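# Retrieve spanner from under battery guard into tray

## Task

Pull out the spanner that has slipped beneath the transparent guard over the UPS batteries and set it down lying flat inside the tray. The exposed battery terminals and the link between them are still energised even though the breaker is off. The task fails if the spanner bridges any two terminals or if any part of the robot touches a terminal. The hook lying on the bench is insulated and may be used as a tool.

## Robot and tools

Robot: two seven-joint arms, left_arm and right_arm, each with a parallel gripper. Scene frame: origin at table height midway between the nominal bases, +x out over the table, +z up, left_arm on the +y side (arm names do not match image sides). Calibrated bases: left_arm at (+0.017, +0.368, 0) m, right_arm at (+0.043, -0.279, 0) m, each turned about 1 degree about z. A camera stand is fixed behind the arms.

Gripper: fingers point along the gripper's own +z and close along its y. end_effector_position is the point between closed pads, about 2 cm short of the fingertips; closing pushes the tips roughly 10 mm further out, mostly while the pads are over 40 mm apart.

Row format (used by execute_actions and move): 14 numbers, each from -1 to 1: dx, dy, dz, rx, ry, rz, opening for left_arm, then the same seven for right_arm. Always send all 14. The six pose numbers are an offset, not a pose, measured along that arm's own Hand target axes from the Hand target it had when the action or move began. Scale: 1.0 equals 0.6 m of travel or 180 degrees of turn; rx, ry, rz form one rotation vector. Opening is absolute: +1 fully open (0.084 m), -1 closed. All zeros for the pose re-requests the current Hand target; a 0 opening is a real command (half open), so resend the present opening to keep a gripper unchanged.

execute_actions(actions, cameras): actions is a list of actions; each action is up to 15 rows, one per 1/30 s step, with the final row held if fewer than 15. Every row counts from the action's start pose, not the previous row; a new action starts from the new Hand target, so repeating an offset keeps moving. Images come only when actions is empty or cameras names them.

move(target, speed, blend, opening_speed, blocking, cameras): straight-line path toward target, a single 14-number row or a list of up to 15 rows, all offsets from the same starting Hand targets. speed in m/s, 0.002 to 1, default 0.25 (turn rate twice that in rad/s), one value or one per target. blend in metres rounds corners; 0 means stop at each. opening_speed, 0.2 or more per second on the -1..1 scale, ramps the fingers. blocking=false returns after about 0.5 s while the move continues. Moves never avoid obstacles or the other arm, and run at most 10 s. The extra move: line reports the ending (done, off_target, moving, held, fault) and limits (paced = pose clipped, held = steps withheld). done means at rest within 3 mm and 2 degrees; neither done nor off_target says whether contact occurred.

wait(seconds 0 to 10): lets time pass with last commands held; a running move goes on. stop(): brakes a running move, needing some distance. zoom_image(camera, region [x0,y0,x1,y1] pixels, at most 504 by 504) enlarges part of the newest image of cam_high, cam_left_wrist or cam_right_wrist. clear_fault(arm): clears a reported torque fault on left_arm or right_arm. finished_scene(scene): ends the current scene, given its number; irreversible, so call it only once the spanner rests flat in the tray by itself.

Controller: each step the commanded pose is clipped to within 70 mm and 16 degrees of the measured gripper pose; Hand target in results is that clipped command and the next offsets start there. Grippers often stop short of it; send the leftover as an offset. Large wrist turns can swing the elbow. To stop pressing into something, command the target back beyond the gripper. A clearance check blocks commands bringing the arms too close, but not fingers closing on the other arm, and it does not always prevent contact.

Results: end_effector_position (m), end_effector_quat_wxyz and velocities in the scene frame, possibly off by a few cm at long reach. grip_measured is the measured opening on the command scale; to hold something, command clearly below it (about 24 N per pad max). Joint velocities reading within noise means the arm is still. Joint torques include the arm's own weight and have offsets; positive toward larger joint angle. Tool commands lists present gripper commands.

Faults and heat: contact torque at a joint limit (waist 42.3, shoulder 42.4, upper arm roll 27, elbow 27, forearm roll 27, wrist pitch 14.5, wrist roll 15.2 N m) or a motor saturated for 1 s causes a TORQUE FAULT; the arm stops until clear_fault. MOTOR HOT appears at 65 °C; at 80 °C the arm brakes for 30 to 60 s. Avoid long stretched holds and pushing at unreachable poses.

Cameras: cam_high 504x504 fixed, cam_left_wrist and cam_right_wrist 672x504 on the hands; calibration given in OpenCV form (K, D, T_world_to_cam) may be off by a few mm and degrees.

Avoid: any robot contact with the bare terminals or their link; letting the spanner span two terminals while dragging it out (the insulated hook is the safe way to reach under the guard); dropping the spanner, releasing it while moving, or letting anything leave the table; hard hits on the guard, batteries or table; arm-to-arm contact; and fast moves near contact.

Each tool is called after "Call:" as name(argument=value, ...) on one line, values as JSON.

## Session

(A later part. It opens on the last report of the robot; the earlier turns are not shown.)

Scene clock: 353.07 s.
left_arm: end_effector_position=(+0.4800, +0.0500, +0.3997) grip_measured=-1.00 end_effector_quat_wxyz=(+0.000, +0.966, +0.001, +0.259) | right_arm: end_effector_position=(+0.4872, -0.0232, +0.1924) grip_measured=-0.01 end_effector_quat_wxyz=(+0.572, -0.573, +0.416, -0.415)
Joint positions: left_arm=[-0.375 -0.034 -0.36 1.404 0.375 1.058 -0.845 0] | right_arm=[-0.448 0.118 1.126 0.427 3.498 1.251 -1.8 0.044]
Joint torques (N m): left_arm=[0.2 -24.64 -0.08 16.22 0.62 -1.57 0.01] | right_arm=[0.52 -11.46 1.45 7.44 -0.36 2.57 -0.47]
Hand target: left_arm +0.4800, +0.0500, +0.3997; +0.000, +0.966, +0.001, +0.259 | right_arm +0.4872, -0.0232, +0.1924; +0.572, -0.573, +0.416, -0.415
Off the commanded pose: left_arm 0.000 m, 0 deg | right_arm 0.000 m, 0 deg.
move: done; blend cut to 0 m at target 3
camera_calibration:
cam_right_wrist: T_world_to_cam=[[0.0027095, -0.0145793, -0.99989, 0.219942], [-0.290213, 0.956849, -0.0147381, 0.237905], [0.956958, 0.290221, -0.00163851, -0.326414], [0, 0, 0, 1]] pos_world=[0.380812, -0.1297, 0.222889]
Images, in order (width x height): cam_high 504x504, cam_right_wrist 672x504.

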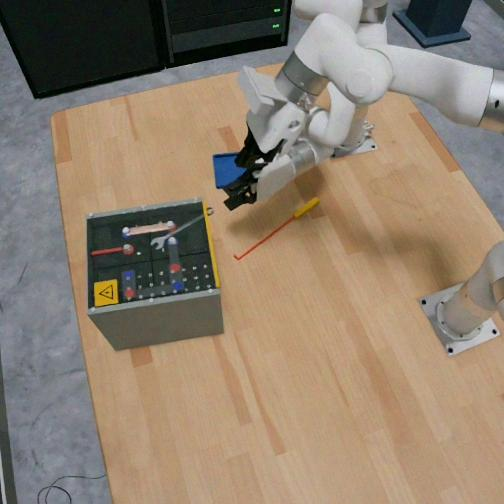

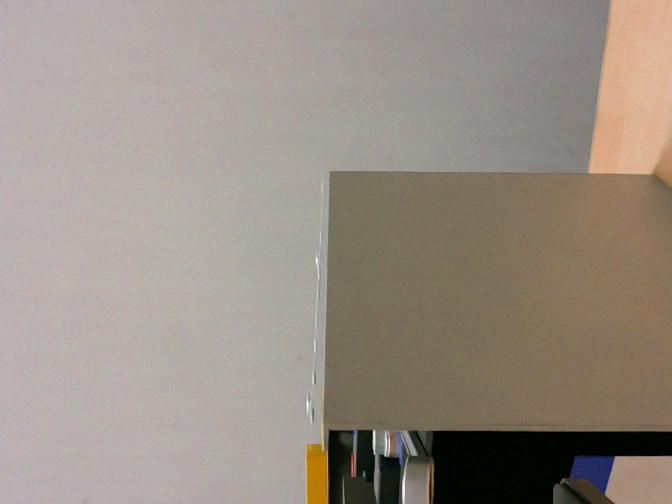

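Call:
move(target=[0,0,0,0,0,0,-1,0,-0.003,0.055,0,0,0,0], speed=0.1, cameras=["cam_left_wrist","cam_right_wrist"])

Call:
zoom_image(camera="cam_left_wrist", region=[400, 354, 600, 504])

Scene clock: 361.13 s.
left_arm: end_effector_position=(+0.4800, +0.0500, +0.3997) grip_measured=-1.00 end_effector_quat_wxyz=(+0.000, +0.966, +0.001, +0.259) | right_arm: end_effector_position=(+0.5185, -0.0130, +0.1941) grip_measured=-0.01 end_effector_quat_wxyz=(+0.572, -0.573, +0.416, -0.415)
Joint positions: left_arm=[-0.375 -0.034 -0.36 1.404 0.375 1.058 -0.845 0] | right_arm=[-0.437 0.255 1.065 0.529 3.43 1.243 -1.897 0.044]
Joint torques (N m): left_arm=[0.4 -24.47 -0.02 15.96 0.83 -1.56 -0.06] | right_arm=[0.69 -15.63 3.5 7.85 -0.38 2.63 -0.45]
Hand target: left_arm +0.4800, +0.0500, +0.3997; +0.000, +0.966, +0.001, +0.259 | right_arm +0.5185, -0.0130, +0.1941; +0.572, -0.573, +0.416, -0.415
Off the commanded pose: left_arm 0.000 m, 0 deg | right_arm 0.000 m, 0 deg.
move: done
camera_calibration:
cam_left_wrist: T_world_to_cam=[[0.0154474, -0.999857, 0.00681808, 0.0723632], [-0.8692, -0.0167986, -0.494176, 0.682451], [0.49422, 0.00170748, -0.869335, 0.239104], [0, 0, 0, 1]] pos_world=[0.473898, 0.0834089, 0.544619]
cam_right_wrist: T_world_to_cam=[[0.00270936, -0.0145792, -0.99989, 0.221707], [-0.290242, 0.95684, -0.0147379, 0.237198], [0.95695, 0.29025, -0.00163906, -0.359442], [0, 0, 0, 1]] pos_world=[0.412212, -0.1194, 0.224589]
Images, in order (width x height): cam_left_wrist 672x504, cam_right_wrist 672x504.

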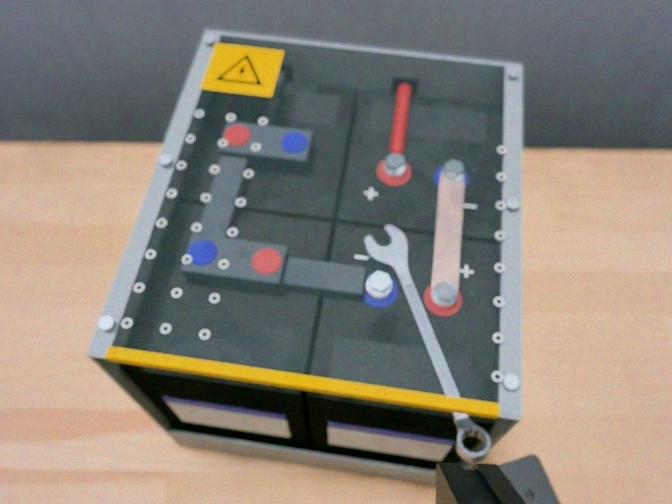

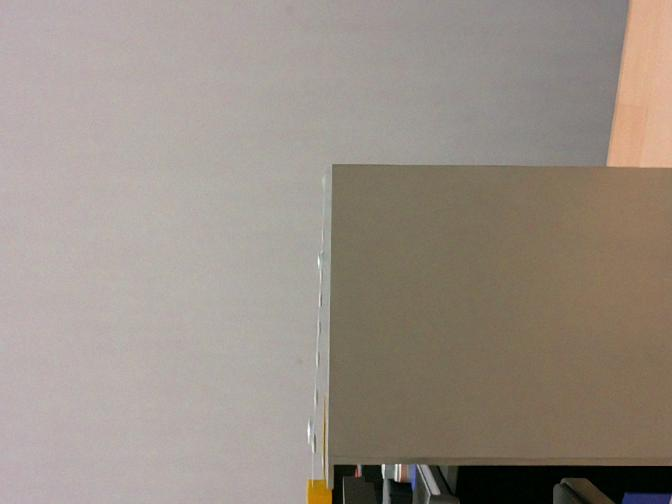

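Scaled by 2.520.

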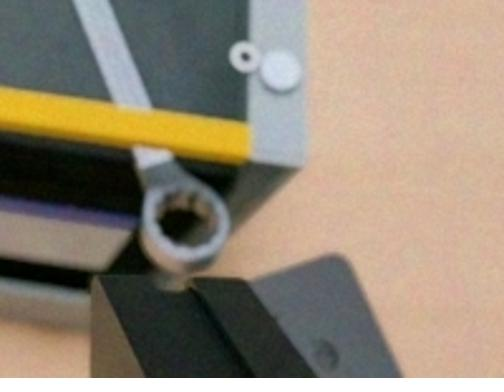

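Call:
move(target=[[-0.311,-0.117,0.205,0,0.25,0,-1,0,0,0,0,0,0,0],[-0.192,-0.067,0.399,0,0.3056,0,-1,0,0,0,0,0,0,0]], speed=0.2, blend=[0.02,0], cameras=["cam_left_wrist","cam_high"])

Scene clock: 379.77 s.
left_arm: end_effector_position=(+0.5001, +0.0901, +0.1348) grip_measured=-1.00 end_effector_quat_wxyz=(+0.000, +0.737, +0.001, +0.676) | right_arm: end_effector_position=(+0.5185, -0.0130, +0.1941) grip_measured=-0.01 end_effector_quat_wxyz=(+0.572, -0.573, +0.416, -0.415)
Joint positions: left_arm=[-0.063 0.504 -0.772 0.706 2.403 1.476 -2.669 0] | right_arm=[-0.437 0.255 1.065 0.529 3.43 1.243 -1.897 0.044]
Joint torques (N m): left_arm=[-0.27 -23.82 -5.83 9.51 1.32 1.81 0.13] | right_arm=[0.69 -15.99 3.4 7.83 -0.38 2.51 -0.26]
Hand target: left_arm +0.5001, +0.0901, +0.1348; +0.000, +0.737, +0.001, +0.676 | right_arm +0.5185, -0.0130, +0.1941; +0.572, -0.573, +0.416, -0.415
Off the commanded pose: left_arm 0.000 m, 0 deg | right_arm 0.000 m, 0 deg.
move: done
camera_calibration:
cam_left_wrist: T_world_to_cam=[[0.00445234, -0.999874, 0.0152487, 0.118267], [-0.0935151, -0.0155983, -0.995496, 0.249197], [0.995608, 0.00300631, -0.0935727, -0.356508], [0, 0, 0, 1]] pos_world=[0.377719, 0.123211, 0.212911]
Images, in order (width x height): cam_high 504x504, cam_left_wrist 672x504.

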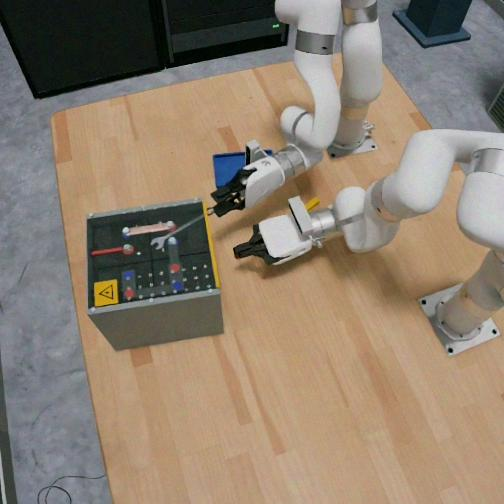

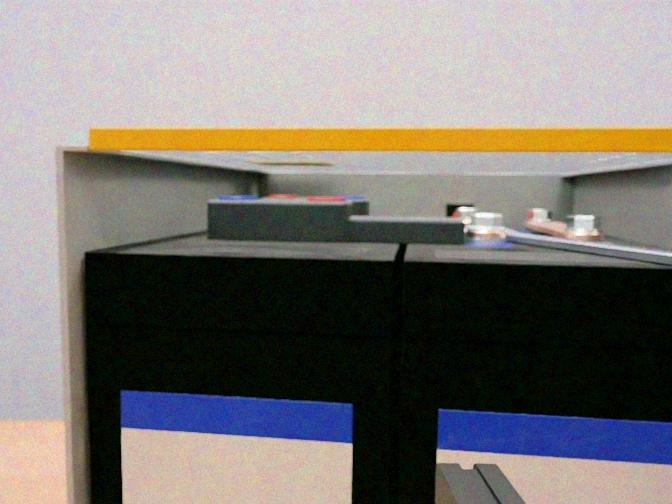

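Call:
move(target=[0,0.037,0,0,0,0,-1,0,0,0,0,0,0,0], speed=0.1, cameras=["cam_left_wrist"])

Call:
zoom_image(camera="cam_high", region=[190, 170, 270, 240])

Scene clock: 391.53 s.
left_arm: end_effector_position=(+0.5001, +0.0680, +0.1348) grip_measured=-1.00 end_effector_quat_wxyz=(+0.000, +0.737, +0.001, +0.676) | right_arm: end_effector_position=(+0.5185, -0.0130, +0.1941) grip_measured=-0.01 end_effector_quat_wxyz=(+0.572, -0.573, +0.416, -0.415)
Joint positions: left_arm=[-0.103 0.549 -0.78 0.759 2.38 1.499 -2.634 0] | right_arm=[-0.437 0.255 1.065 0.529 3.43 1.243 -1.897 0.044]
Joint torques (N m): left_arm=[-0.38 -25.26 -7.03 9.34 0.65 1.58 0.15] | right_arm=[0.69 -16.58 3.53 7.97 -0.24 2.51 -0.39]
Hand target: left_arm +0.5001, +0.0679, +0.1348; +0.000, +0.737, +0.001, +0.676 | right_arm +0.5185, -0.0130, +0.1941; +0.572, -0.573, +0.416, -0.415
Off the commanded pose: left_arm 0.000 m, 0 deg | right_arm 0.000 m, 0 deg.
move: done
camera_calibration:
cam_left_wrist: T_world_to_cam=[[0.00445386, -0.999874, 0.0152482, 0.0961689], [-0.0936142, -0.0155983, -0.995486, 0.248897], [0.995599, 0.00300631, -0.0936718, -0.356517], [0, 0, 0, 1]] pos_world=[0.377819, 0.101111, 0.212911]
Images, in order (width x height): cam_left_wrist 672x504.

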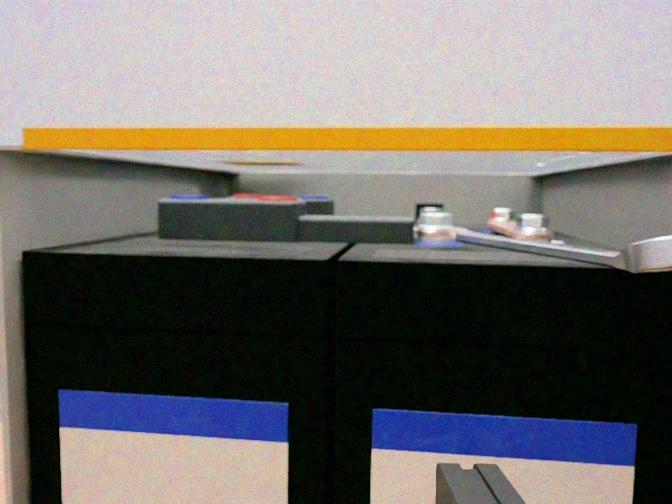

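This scene's latest camera images include none from cam_high. They are from: cam_left_wrist. cam_high's image comes with the result of a call that names it in "cameras".

Call:
move(target=[0,0.02,0,0,0,0,-1,0,-0.002,0.03,0,0,0,0], speed=0.06, cameras=["cam_left_wrist","cam_high"])

Call:
zoom_image(camera="cam_high", region=[180, 170, 260, 240])

Scene clock: 407.60 s.
left_arm: end_effector_position=(+0.5002, +0.0560, +0.1348) grip_measured=-1.00 end_effector_quat_wxyz=(+0.000, +0.737, +0.001, +0.676) | right_arm: end_effector_position=(+0.5354, -0.0072, +0.1951) grip_measured=-0.01 end_effector_quat_wxyz=(+0.572, -0.573, +0.415, -0.415)
Joint positions: left_arm=[-0.125 0.574 -0.783 0.789 2.369 1.511 -2.615 0] | right_arm=[-0.421 0.316 1.034 0.587 3.402 1.228 -1.939 0.044]
Joint torques (N m): left_arm=[-0.45 -26.08 -7.4 9.43 0.79 1.57 -0.04] | right_arm=[-8.43 -18.36 -2.96 15.78 0.53 4.81 -0.34]
Hand target: left_arm +0.5002, +0.0559, +0.1348; +0.000, +0.737, +0.001, +0.676 | right_arm +0.5357, -0.0074, +0.1953; +0.572, -0.573, +0.416, -0.415
Off the commanded pose: left_arm 0.000 m, 0 deg | right_arm 0.000 m, 0 deg.
move: done
camera_calibration:
cam_left_wrist: T_world_to_cam=[[0.00445385, -0.999874, 0.0152481, 0.0841705], [-0.0936142, -0.0155982, -0.995486, 0.248709], [0.995599, 0.00300631, -0.0936718, -0.356481], [0, 0, 0, 1]] pos_world=[0.377819, 0.0891109, 0.212911]
Images, in order (width x height): cam_high 504x504, cam_left_wrist 672x504.

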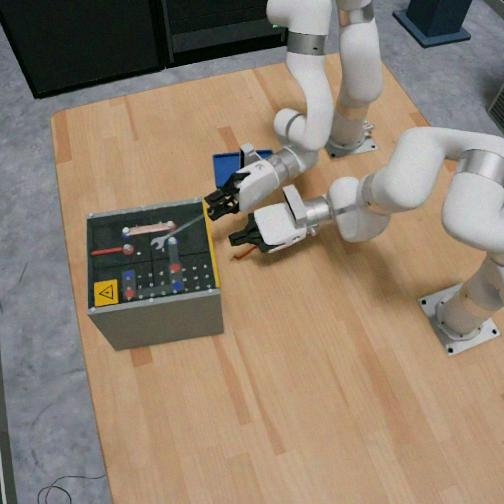

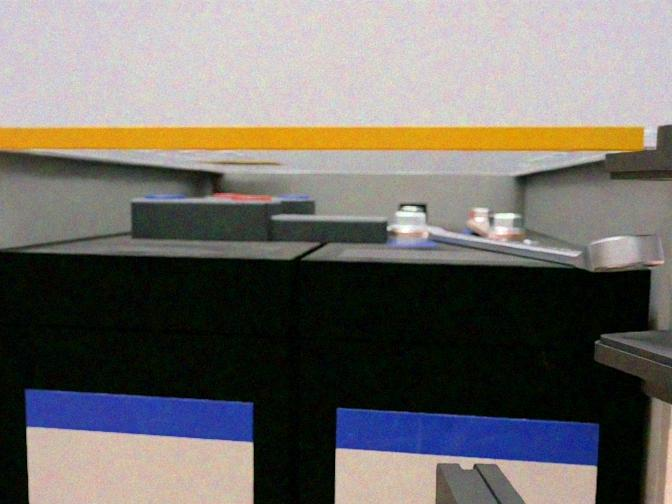

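Scaled by 6.300.

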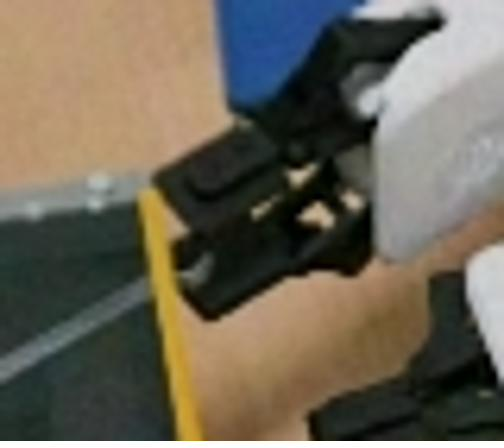

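Call:
move(target=[[0,0,0,0,0,0,-1,0,0,-0.01,0,0,0,0],[0,0,0,0,0,0,-1,-0.006,-0.001,-0.012,0,0,0,-0.35],[0,0,0,0,0,0,-1,-0.006,-0.001,0.004,0,0,0,-0.35]], speed=0.05, cameras=["cam_left_wrist","cam_high"])

Call:
zoom_image(camera="cam_high", region=[180, 170, 260, 240])

Scene clock: 428.23 s.
left_arm: end_effector_position=(+0.5002, +0.0559, +0.1348) grip_measured=-1.00 end_effector_quat_wxyz=(+0.000, +0.737, +0.001, +0.676) | right_arm: end_effector_position=(+0.5368, -0.0031, +0.1959) grip_measured=-0.37 end_effector_quat_wxyz=(+0.572, -0.573, +0.416, -0.415)
Joint positions: left_arm=[-0.125 0.574 -0.783 0.789 2.369 1.511 -2.615 0] | right_arm=[-0.413 0.327 1.033 0.598 3.408 1.228 -1.951 0.028]
Joint torques (N m): left_arm=[-0.24 -25.83 -7.51 9.53 1.06 1.32 0.09] | right_arm=[-4.52 -18.57 0.33 8.65 0.58 3.33 -0.46]
Hand target: left_arm +0.5002, +0.0559, +0.1348; +0.000, +0.737, +0.001, +0.676 | right_arm +0.5368, -0.0032, +0.1959; +0.572, -0.573, +0.416, -0.415
Off the commanded pose: left_arm 0.000 m, 0 deg | right_arm 0.000 m, 0 deg.
move: done
camera_calibration:
cam_left_wrist: T_world_to_cam=[[0.00445385, -0.999874, 0.0152481, 0.0840705], [-0.0936142, -0.0155982, -0.995486, 0.248708], [0.995599, 0.00300631, -0.0936718, -0.35648], [0, 0, 0, 1]] pos_world=[0.377819, 0.0890109, 0.212911]
Images, in order (width x height): cam_high 504x504, cam_left_wrist 672x504.

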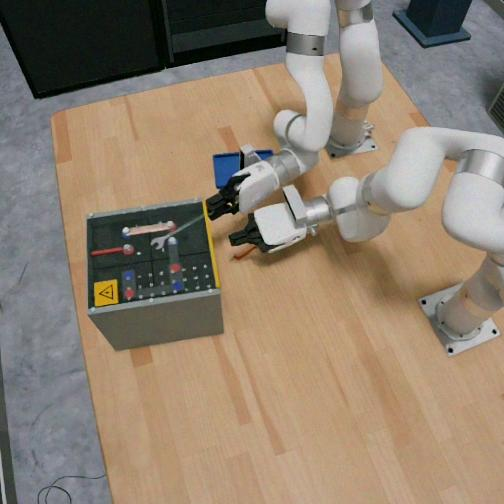

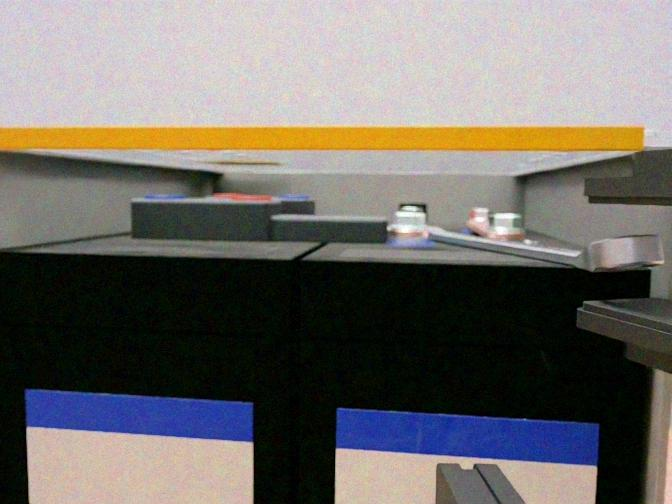

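Scaled by 6.300.

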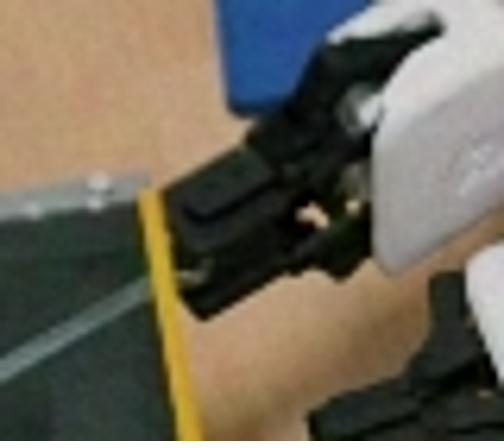

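Call:
move(target=[0,0,0,0,0,0,-1,0,0,0,0,0,0,-1], opening_speed=0.7, cameras=["cam_left_wrist","cam_high"])

Call:
zoom_image(camera="cam_high", region=[180, 170, 260, 240])

Scene clock: 439.60 s.
left_arm: end_effector_position=(+0.5002, +0.0559, +0.1348) grip_measured=-1.00 end_effector_quat_wxyz=(+0.000, +0.737, +0.001, +0.676) | right_arm: end_effector_position=(+0.5368, -0.0032, +0.1959) grip_measured=-0.83 end_effector_quat_wxyz=(+0.572, -0.573, +0.416, -0.415)
Joint positions: left_arm=[-0.125 0.574 -0.783 0.789 2.369 1.511 -2.615 0] | right_arm=[-0.413 0.327 1.033 0.598 3.408 1.228 -1.951 0.008]
Joint torques (N m): left_arm=[-0.07 -26.25 -7.53 9.86 1.01 1.38 0.24] | right_arm=[-5.84 -19.24 0.05 8.46 0.92 3.88 -0.2]
Hand target: left_arm +0.5002, +0.0559, +0.1348; +0.000, +0.737, +0.001, +0.676 | right_arm +0.5368, -0.0032, +0.1959; +0.572, -0.573, +0.416, -0.415
Off the commanded pose: left_arm 0.000 m, 0 deg | right_arm 0.000 m, 0 deg.
move: done
camera_calibration:
cam_left_wrist: T_world_to_cam=[[0.00445385, -0.999874, 0.0152481, 0.0840705], [-0.0936142, -0.0155982, -0.995486, 0.248708], [0.995599, 0.00300631, -0.0936718, -0.35648], [0, 0, 0, 1]] pos_world=[0.377819, 0.0890109, 0.212911]
Images, in order (width x height): cam_high 504x504, cam_left_wrist 672x504.

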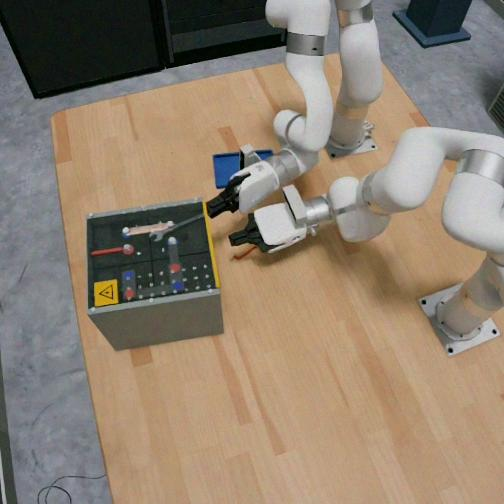

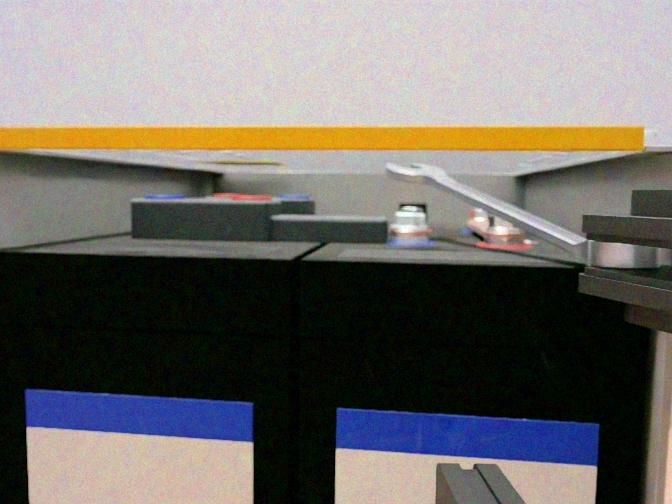

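Scaled by 6.300.

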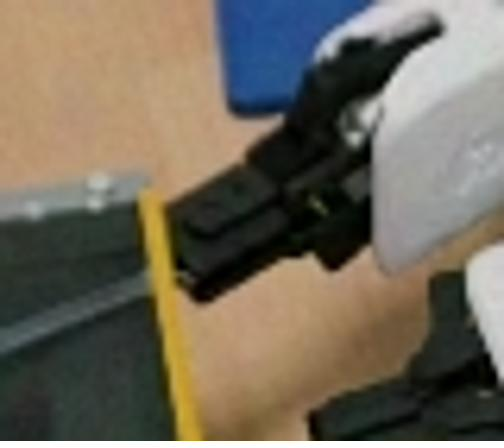

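Call:
move(target=[[0,-0.05,0,0,0,0,-1,0,0.002,-0.002,-0.014,0,0,-1],[0,-0.12,0,0,0,0,-1,0,0.002,-0.06,-0.014,0,0,-1]], speed=0.05, blend=[0.003,0], cameras=["cam_left_wrist","cam_high","cam_right_wrist"])

Scene clock: 464.00 s.
left_arm: end_effector_position=(+0.5000, +0.1279, +0.1347) grip_measured=-1.00 end_effector_quat_wxyz=(+0.000, +0.737, +0.001, +0.676) | right_arm: end_effector_position=(+0.5026, -0.0144, +0.1947) grip_measured=-0.83 end_effector_quat_wxyz=(+0.559, -0.585, +0.425, -0.406)
Joint positions: left_arm=[0.004 0.428 -0.752 0.622 2.454 1.434 -2.73 0] | right_arm=[-0.461 0.133 1.124 0.497 3.501 1.149 -1.835 0.008]
Joint torques (N m): left_arm=[0.76 -23.62 -4.51 8.5 1.01 1.23 -0.21] | right_arm=[-0.97 -14.89 2.34 7.85 0.09 2.21 0.06]
Hand target: left_arm +0.5000, +0.1279, +0.1347; +0.000, +0.737, +0.001, +0.676 | right_arm +0.5026, -0.0144, +0.1947; +0.559, -0.585, +0.425, -0.406
Off the commanded pose: left_arm 0.000 m, 0 deg | right_arm 0.000 m, 0 deg.
move: done
camera_calibration:
cam_left_wrist: T_world_to_cam=[[0.00445385, -0.999874, 0.0152481, 0.156063], [-0.0936142, -0.0155982, -0.995486, 0.249722], [0.995599, 0.00300631, -0.0936718, -0.356607], [0, 0, 0, 1]] pos_world=[0.377719, 0.161011, 0.212811]
cam_right_wrist: T_world_to_cam=[[-0.0390586, -0.0280961, -0.998842, 0.242944], [-0.290835, 0.956647, -0.0155365, 0.23444], [0.955976, 0.289891, -0.0455367, -0.33472], [0, 0, 0, 1]] pos_world=[0.397657, -0.120418, 0.231063]

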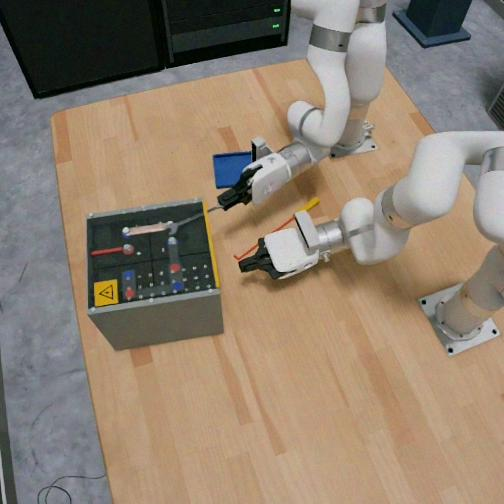

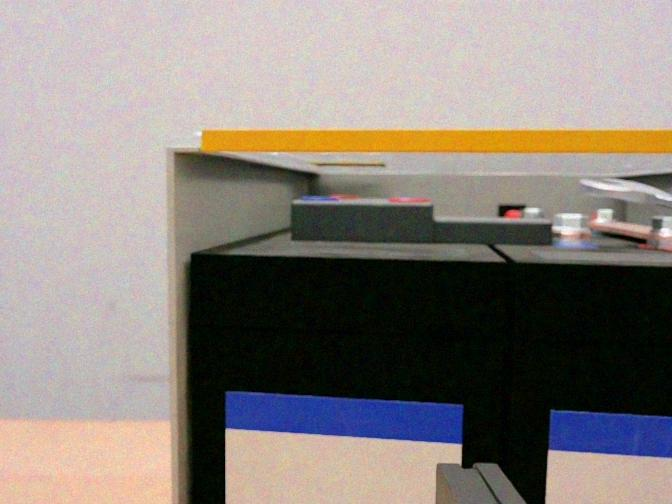

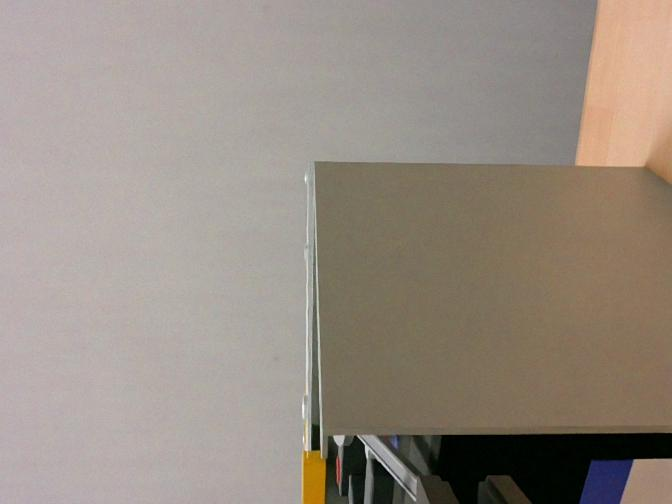

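Call:
move(target=[0,0,0,0,0,0,-1,0,0.0087,-0.2,0,0,0,-1], speed=0.07, cameras=["cam_left_wrist","cam_high"])

Scene clock: 479.37 s.
left_arm: end_effector_position=(+0.5000, +0.1279, +0.1347) grip_measured=-1.00 end_effector_quat_wxyz=(+0.000, +0.737, +0.001, +0.676) | right_arm: end_effector_position=(+0.3884, -0.0516, +0.1950) grip_measured=-0.83 end_effector_quat_wxyz=(+0.559, -0.585, +0.425, -0.406)
Joint positions: left_arm=[0.004 0.428 -0.752 0.622 2.454 1.434 -2.73 0] | right_arm=[-0.107 -0.525 1.126 0.179 3.827 0.914 -1.453 0.008]
Joint torques (N m): left_arm=[0.63 -24.02 -4.52 8.87 0.71 1.5 -0.02] | right_arm=[0.75 -3.36 -5.15 6.6 0.37 2.29 -0.03]
Hand target: left_arm +0.5000, +0.1279, +0.1347; +0.000, +0.737, +0.001, +0.676 | right_arm +0.3884, -0.0516, +0.1950; +0.559, -0.585, +0.425, -0.406
Off the commanded pose: left_arm 0.000 m, 0 deg | right_arm 0.000 m, 0 deg.
move: done
camera_calibration:
cam_left_wrist: T_world_to_cam=[[0.00445385, -0.999874, 0.0152481, 0.156063], [-0.0936142, -0.0155982, -0.995486, 0.249722], [0.995599, 0.00300631, -0.0936718, -0.356607], [0, 0, 0, 1]] pos_world=[0.377719, 0.161011, 0.212811]
Images, in order (width x height): cam_high 504x504, cam_left_wrist 672x504.

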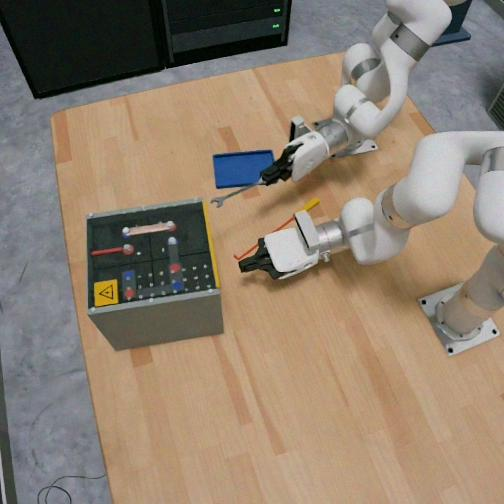

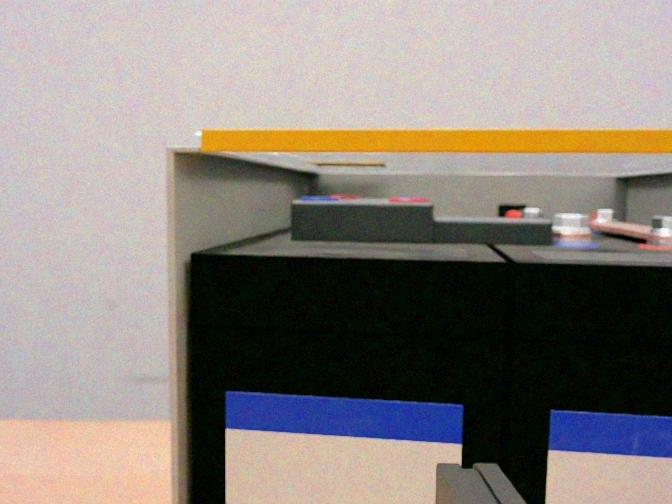

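Call:
move(target=[[0.275,0,-0.108,0.037,-0.234,-0.04,-1,0.056,0,-0.044,-0.054,0,0,-1],[0.218,0.307,-0.089,0.074,-0.468,-0.081,0,0.056,0,-0.044,-0.054,0,0,-1]], speed=0.2, blend=[0.03,0], cameras=["cam_left_wrist","cam_high"])

Scene clock: 511.70 s.
left_arm: end_effector_position=(+0.4585, -0.0563, +0.2698) grip_measured=-0.01 end_effector_quat_wxyz=(+0.001, +0.988, +0.157, +0.000) | right_arm: end_effector_position=(+0.3737, -0.0917, +0.1962) grip_measured=-0.83 end_effector_quat_wxyz=(-0.507, +0.630, -0.457, +0.369)
Joint positions: left_arm=[-0.385 0.56 -0.597 1.913 0.306 1.44 -1.247 0.044] | right_arm=[0.049 -0.76 0.833 0.135 3.576 0.519 -1.336 0.008]
Joint torques (N m): left_arm=[-0.26 -37.95 -5.3 14.84 0.65 -1.18 -0.16] | right_arm=[0.56 -2.1 -4.91 8.05 -0.18 1.89 0.1]
Hand target: left_arm +0.4585, -0.0563, +0.2698; +0.001, +0.988, +0.157, +0.000 | right_arm +0.3737, -0.0917, +0.1962; -0.507, +0.630, -0.457, +0.369
Off the commanded pose: left_arm 0.000 m, 0 deg | right_arm 0.000 m, 0 deg.
move: done
camera_calibration:
cam_left_wrist: T_world_to_cam=[[0.324931, -0.945738, -0.000051662, -0.169693], [-0.945717, -0.324924, 0.00666407, 0.480356], [-0.00631925, -0.00211651, -0.999978, 0.401559], [0, 0, 0, 1]] pos_world=[0.511957, -0.00355576, 0.39834]
Images, in order (width x height): cam_high 504x504, cam_left_wrist 672x504.

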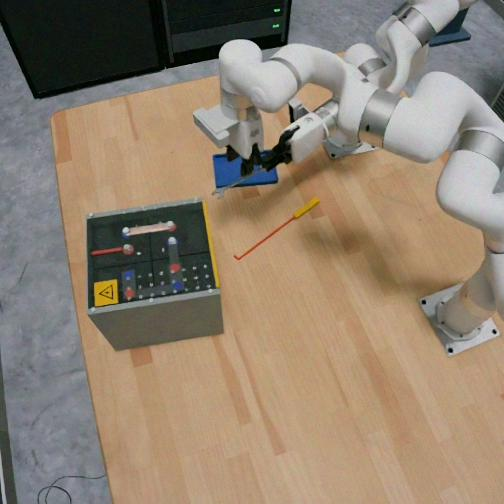

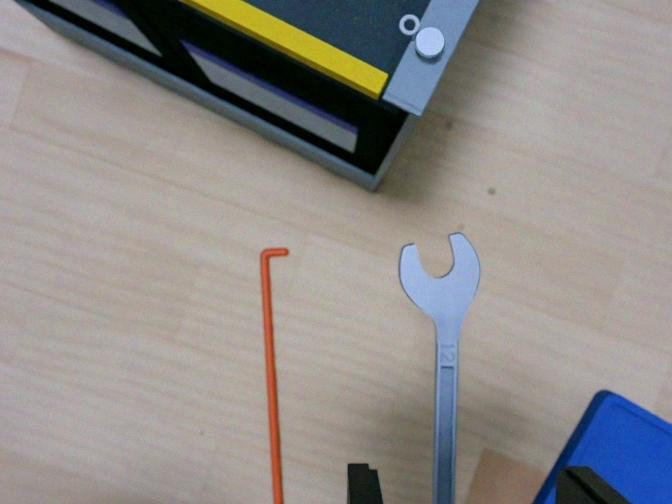

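Call:
move(target=[[0.008,0.009,0.02,0,0,0,0,0,0,0,0,0,0,-1],[0.008,0.009,0.094,0,0,0,0,0,0,0,0,0,0,-1]], speed=0.1, cameras=["cam_left_wrist","cam_right_wrist"])

Scene clock: 525.57 s.
left_arm: end_effector_position=(+0.4648, -0.0600, +0.2134) grip_measured=-0.01 end_effector_quat_wxyz=(+0.001, +0.988, +0.157, +0.000) | right_arm: end_effector_position=(+0.3737, -0.0917, +0.1962) grip_measured=-0.83 end_effector_quat_wxyz=(-0.507, +0.630, -0.457, +0.369)
Joint positions: left_arm=[-0.373 0.597 -0.585 1.805 0.328 1.302 -1.262 0.044] | right_arm=[0.049 -0.76 0.833 0.135 3.576 0.519 -1.336 0.008]
Joint torques (N m): left_arm=[0.9 -39.12 -5.46 14.51 0.45 -1.47 -0.16] | right_arm=[0.28 -2.13 -4.72 8.08 -0.13 1.9 -0.02]
Hand target: left_arm +0.4648, -0.0600, +0.2134; +0.001, +0.988, +0.157, +0.000 | right_arm +0.3737, -0.0917, +0.1962; -0.507, +0.630, -0.457, +0.369
Off the commanded pose: left_arm 0.000 m, 0 deg | right_arm 0.000 m, 0 deg.
move: done
camera_calibration:
cam_left_wrist: T_world_to_cam=[[0.324931, -0.945738, -0.0000516598, -0.175242], [-0.945717, -0.324924, 0.00666407, 0.485488], [-0.00631925, -0.00211651, -0.999978, 0.345192], [0, 0, 0, 1]] pos_world=[0.518257, -0.00725576, 0.34194]
cam_right_wrist: T_world_to_cam=[[-0.198754, -0.0802174, -0.976761, 0.287825], [-0.293472, 0.955783, -0.0187782, 0.272433], [0.935078, 0.28292, -0.213507, -0.148923], [0, 0, 0, 1]] pos_world=[0.276413, -0.195165, 0.254456]
Images, in order (width x height): cam_left_wrist 672x504, cam_right_wrist 672x504.

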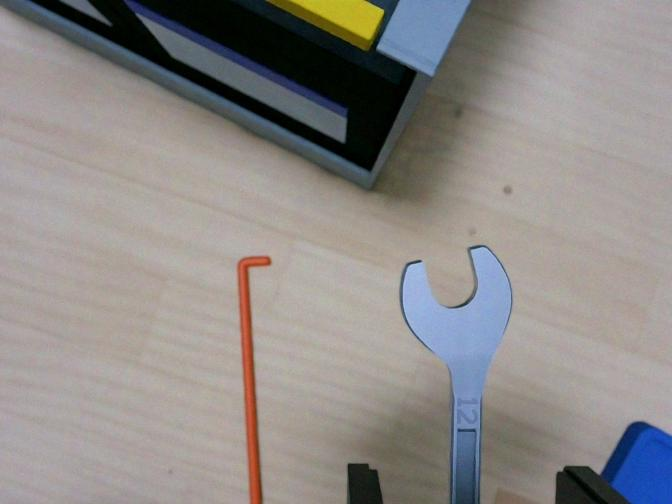

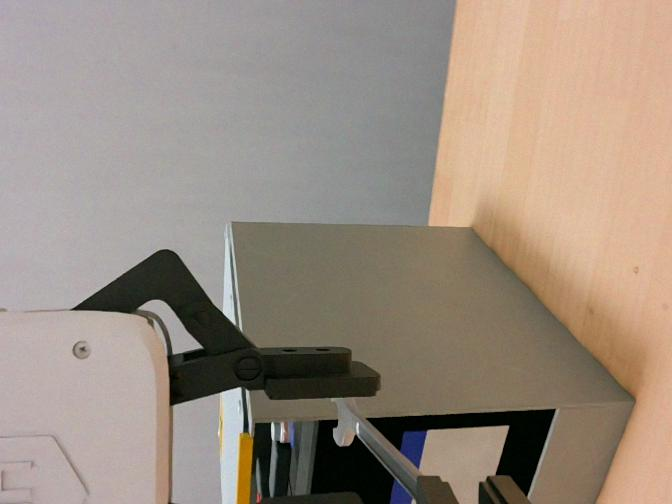

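Call:
move(target=[[0,0,0.004,0,0,0,0,0,0,0,0,0,0,-1],[0,0,0.004,0,0,0,-1,0,0,0,0,0,0,-1]], opening_speed=0.7, cameras=["cam_left_wrist","cam_right_wrist"])

Scene clock: 537.20 s.
left_arm: end_effector_position=(+0.4648, -0.0600, +0.2110) grip_measured=-0.84 end_effector_quat_wxyz=(+0.001, +0.988, +0.157, +0.000) | right_arm: end_effector_position=(+0.3737, -0.0917, +0.1962) grip_measured=-0.83 end_effector_quat_wxyz=(-0.507, +0.630, -0.457, +0.369)
Joint positions: left_arm=[-0.372 0.598 -0.584 1.799 0.329 1.295 -1.263 0.007] | right_arm=[0.049 -0.76 0.833 0.135 3.576 0.519 -1.336 0.008]
Joint torques (N m): left_arm=[0.61 -39.28 -5.86 14.91 0.57 -1.22 -0.17] | right_arm=[0.25 -1.86 -4.62 8.04 -0.09 1.88 -0.01]
Hand target: left_arm +0.4648, -0.0600, +0.2110; +0.001, +0.988, +0.157, +0.000 | right_arm +0.3737, -0.0917, +0.1962; -0.507, +0.630, -0.457, +0.369
Off the commanded pose: left_arm 0.000 m, 0 deg | right_arm 0.000 m, 0 deg.
move: done
camera_calibration:
cam_left_wrist: T_world_to_cam=[[0.324931, -0.945738, -0.000051662, -0.175242], [-0.945717, -0.324924, 0.00666407, 0.485504], [-0.00631925, -0.00211651, -0.999978, 0.342792], [0, 0, 0, 1]] pos_world=[0.518257, -0.00725576, 0.33954]
cam_right_wrist: T_world_to_cam=[[-0.198754, -0.0802174, -0.976761, 0.287825], [-0.293472, 0.955783, -0.0187782, 0.272433], [0.935078, 0.28292, -0.213507, -0.148923], [0, 0, 0, 1]] pos_world=[0.276413, -0.195165, 0.254456]
Images, in order (width x height): cam_left_wrist 672x504, cam_right_wrist 672x504.

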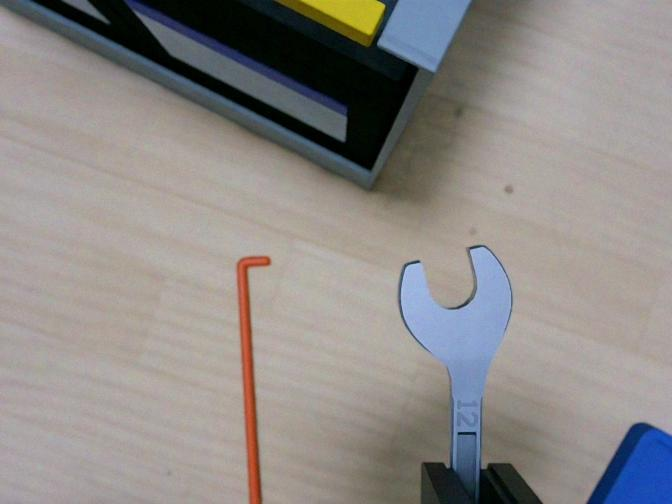

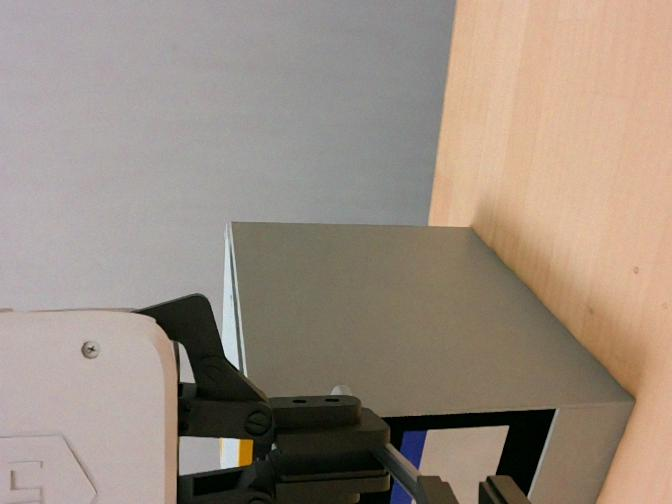

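Call:
move(target=[[0,0,0,0,0,0,-1,0,0,0,0,0,0,-0.4],[0,0,0,0,0,0,-1,0,0,-0.083,0,0,0,-0.4],[0,0,0,0,0,0,-1,0.196,-0.245,-0.113,0,0,0,-0.4],[0,0,0,0,0,0,-1,0.694,-0.178,-0.06,0,0,0,-0.4]], speed=[0.1,0.1,0.25,0.3], blend=[0,0.01,0.04,0], cameras=["cam_left_wrist","cam_high"])

Scene clock: 554.63 s.
left_arm: end_effector_position=(+0.4648, -0.0600, +0.2110) grip_measured=-0.84 end_effector_quat_wxyz=(+0.001, +0.988, +0.157, +0.000) | right_arm: end_effector_position=(+0.3548, -0.0978, +0.1999) grip_measured=-0.42 end_effector_quat_wxyz=(-0.509, +0.630, -0.457, +0.368)
Joint positions: left_arm=[-0.372 0.598 -0.584 1.799 0.329 1.295 -1.263 0.007] | right_arm=[0.137 -0.885 0.814 0.086 3.615 0.427 -1.327 0.026]
Joint torques (N m): left_arm=[0.41 -39.97 -6.12 14.93 0.37 -1.17 -0.15] | right_arm=[-0.84 2.51 -4.36 8.43 -0.15 2.15 -0.29]
Hand target: left_arm +0.4648, -0.0600, +0.2110; +0.001, +0.988, +0.157, +0.000 | right_arm +0.3548, -0.0978, +0.1999; -0.509, +0.630, -0.457, +0.368 (not the last commanded pose)
Off the commanded pose: left_arm 0.000 m, 0 deg | right_arm 0.430 m, 0 deg.
move: held (right_arm; a check stopped the path); path passed 1 of 4 targets; limits=held
pose unreachable (right arm): on one or more control steps of this call, first in action 0 (counted from 0), this arm could not follow its commanded pose, so it was not sent that pose on those steps. It may still have moved: this result reports where it is.
cause: moving toward the commanded pose would bring two parts of the arm too close to each other (joints 3 (upper arm roll) to 6 (wrist pitch) lie between them).
camera_calibration:
cam_left_wrist: T_world_to_cam=[[0.324931, -0.945738, -0.000051662, -0.175242], [-0.945717, -0.324924, 0.00666407, 0.485504], [-0.00631925, -0.00211651, -0.999978, 0.342792], [0, 0, 0, 1]] pos_world=[0.518257, -0.00725576, 0.33954]
Images, in order (width x height): cam_high 504x504, cam_left_wrist 672x504.

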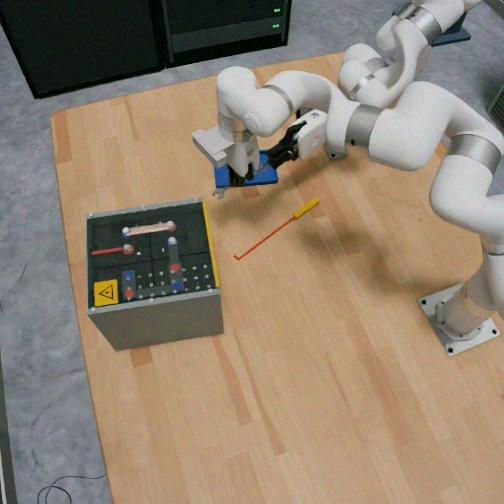

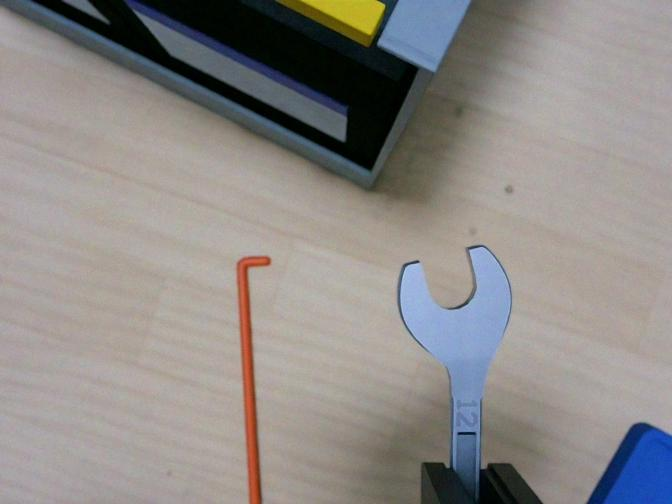

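Call:
move(target=[[0,0,-0.133,0,0,0,-1,0,0,0,0,0,0,-0.4],[0,0,-0.133,0,0,0,-1,0.428,0.013,-0.024,0,0,0,-0.4],[0,0,-0.133,0,0,0,-1,0.714,-0.16,0.01,0,0,0,-0.4]], speed=[0.15,0.2,0.25], blend=[0,0.04,0], cameras=["cam_left_wrist","cam_high"])

Scene clock: 567.80 s.
left_arm: end_effector_position=(+0.4647, -0.0599, +0.2908) grip_measured=-0.84 end_effector_quat_wxyz=(+0.001, +0.988, +0.157, +0.000) | right_arm: end_effector_position=(+0.3623, -0.1280, +0.1981) grip_measured=-0.42 end_effector_quat_wxyz=(-0.507, +0.628, -0.459, +0.371)
Joint positions: left_arm=[-0.422 0.601 -0.59 2.042 0.321 1.525 -1.239 0.007] | right_arm=[0.132 -0.9 0.711 0.033 3.454 0.46 -1.262 0.026]
Joint torques (N m): left_arm=[-0.43 -39.47 -5.13 14.76 0.73 -0.97 0.16] | right_arm=[-0.92 2.35 -3.39 8.83 0.2 1.66 -0.57]
Hand target: left_arm +0.4647, -0.0599, +0.2908; +0.001, +0.988, +0.157, +0.000 | right_arm +0.3623, -0.1280, +0.1981; -0.507, +0.628, -0.459, +0.371 (not the last commanded pose)
Off the commanded pose: left_arm 0.000 m, 0 deg | right_arm 0.409 m, 0 deg.
move: held (right_arm; a check stopped the path); path passed 1 of 3 targets; limits=held
pose unreachable (right arm): on one or more control steps of this call, first in action 0 (counted from 0), this arm could not follow its commanded pose, so it was not sent that pose on those steps. It may still have moved: this result reports where it is.
cause: moving toward the commanded pose would bring two parts of the arm too close to each other (joints 3 (upper arm roll) to 5 (forearm roll) lie between them).
camera_calibration:
cam_left_wrist: T_world_to_cam=[[0.324931, -0.945738, -0.000051662, -0.175111], [-0.945717, -0.324924, 0.00666407, 0.48491], [-0.00631925, -0.00211651, -0.999978, 0.42259], [0, 0, 0, 1]] pos_world=[0.518157, -0.00715576, 0.41934]
Images, in order (width x height): cam_high 504x504, cam_left_wrist 672x504.

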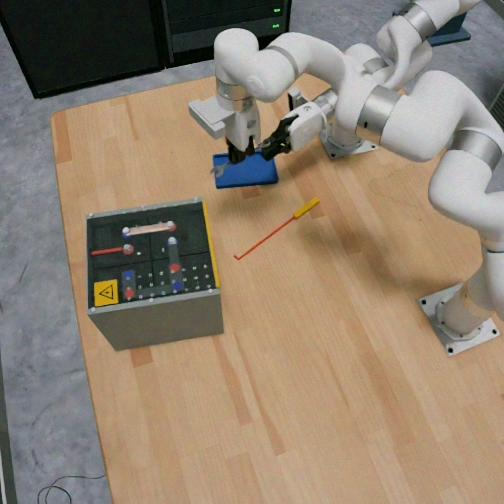

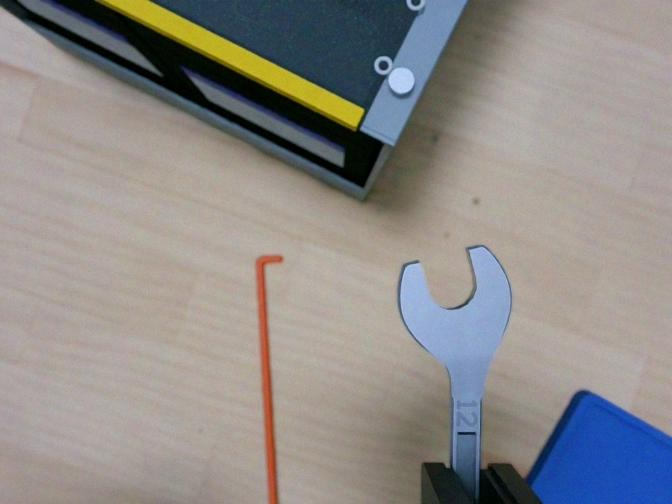

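Call:
move(target=[[0.052,-0.158,0,0,0,0,-1,0,0,0,0,0,0,-0.4],[0.052,-0.158,0,0,0,0,-1,0.037,-0.05,0.228,0,0,0,-0.4],[0.052,-0.158,0,0,0,0,-1,0.261,-0.112,0.143,0,0,0,-0.4],[0.052,-0.158,0,0,0,0,-1,0.655,-0.168,0.045,0,0,0,-0.4]], speed=0.25, blend=[0.02,0.03,0.03,0], cameras=["cam_high"])

Scene clock: 584.17 s.
left_arm: end_effector_position=(+0.4649, +0.0399, +0.2907) grip_measured=-0.84 end_effector_quat_wxyz=(+0.001, +0.988, +0.157, +0.000) | right_arm: end_effector_position=(+0.5268, -0.4880, +0.2913) grip_measured=-0.42 end_effector_quat_wxyz=(-0.507, +0.628, -0.459, +0.371)
Joint positions: left_arm=[-0.158 0.311 -0.597 1.636 0.176 1.377 -1.064 0.007] | right_arm=[-0.676 -0.095 -0.053 0.746 1.757 1.046 -0.725 0.026]
Joint torques (N m): left_arm=[0.89 -32.85 -3.6 15.54 0.34 -1.24 -0.05] | right_arm=[-1.13 -23.61 -0.3 11.04 0.47 1.39 0.12]
Hand target: left_arm +0.4649, +0.0399, +0.2907; +0.001, +0.988, +0.157, +0.000 | right_arm +0.5268, -0.4880, +0.2912; -0.507, +0.628, -0.459, +0.371
Off the commanded pose: left_arm 0.000 m, 0 deg | right_arm 0.000 m, 0 deg.
move: done
Images, in order (width x height): cam_high 504x504.

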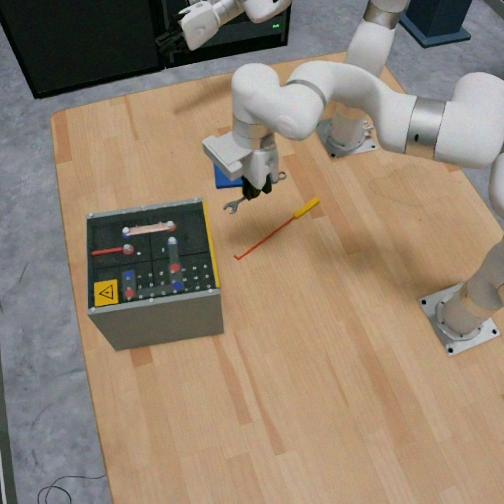

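Call:
move(target=[-0.27,0.394,0.2,0,0,0,-1,0,0,0,0,0,0,-0.4], speed=0.25, cameras=["cam_high","cam_left_wrist"])

Call:
zoom_image(camera="cam_high", region=[190, 110, 310, 210])

Scene clock: 593.50 s.
left_arm: end_effector_position=(+0.3843, -0.2350, +0.1708) grip_measured=-0.84 end_effector_quat_wxyz=(+0.002, +0.988, +0.157, +0.001) | right_arm: end_effector_position=(+0.5268, -0.4880, +0.2912) grip_measured=-0.42 end_effector_quat_wxyz=(-0.507, +0.628, -0.459, +0.371)
Joint positions: left_arm=[-0.911 1.133 -0.533 2.653 0.479 1.574 -1.45 0.007] | right_arm=[-0.676 -0.095 -0.053 0.746 1.757 1.046 -0.725 0.026]
Joint torques (N m): left_arm=[-0.42 -50.19 -3.83 13.79 0.11 -1.19 0.02] | right_arm=[-1 -23.31 -0.28 11.07 0.43 1.15 -0.23]
Hand target: left_arm +0.3845, -0.2352, +0.1708; +0.001, +0.988, +0.157, +0.000 | right_arm +0.5268, -0.4880, +0.2912; -0.507, +0.628, -0.459, +0.371
Off the commanded pose: left_arm 0.000 m, 0 deg | right_arm 0.000 m, 0 deg.
move: done
camera_calibration:
cam_left_wrist: T_world_to_cam=[[0.324862, -0.945756, 0.00324381, -0.315206], [-0.94575, -0.324839, 0.00599809, 0.352918], [-0.00461902, -0.00501638, -0.999977, 0.300438], [0, 0, 0, 1]] pos_world=[0.437559, -0.181959, 0.299337]
Images, in order (width x height): cam_high 504x504, cam_left_wrist 672x504.

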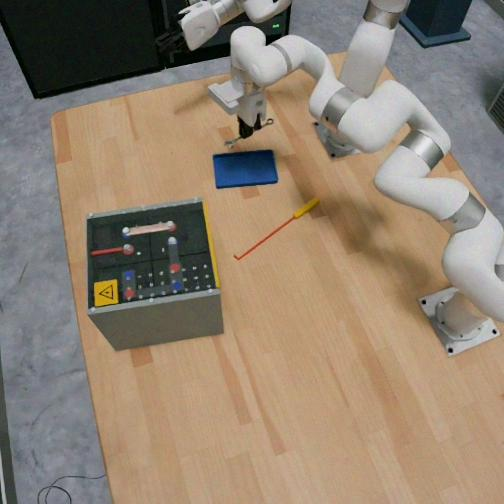

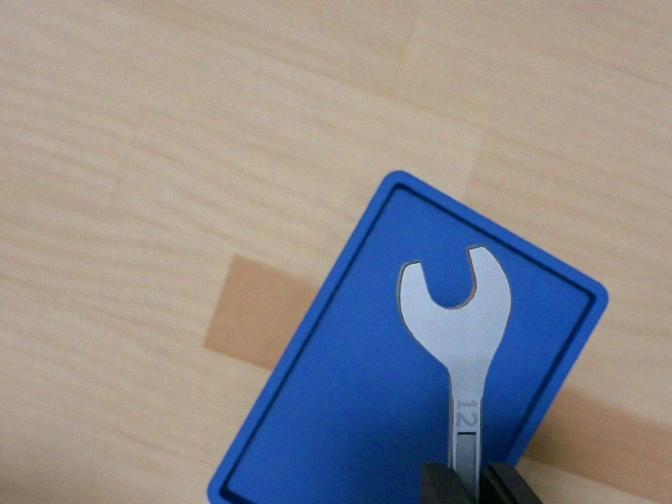

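Scaled by 4.200.

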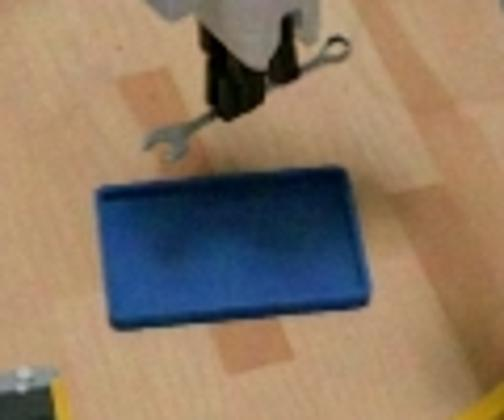

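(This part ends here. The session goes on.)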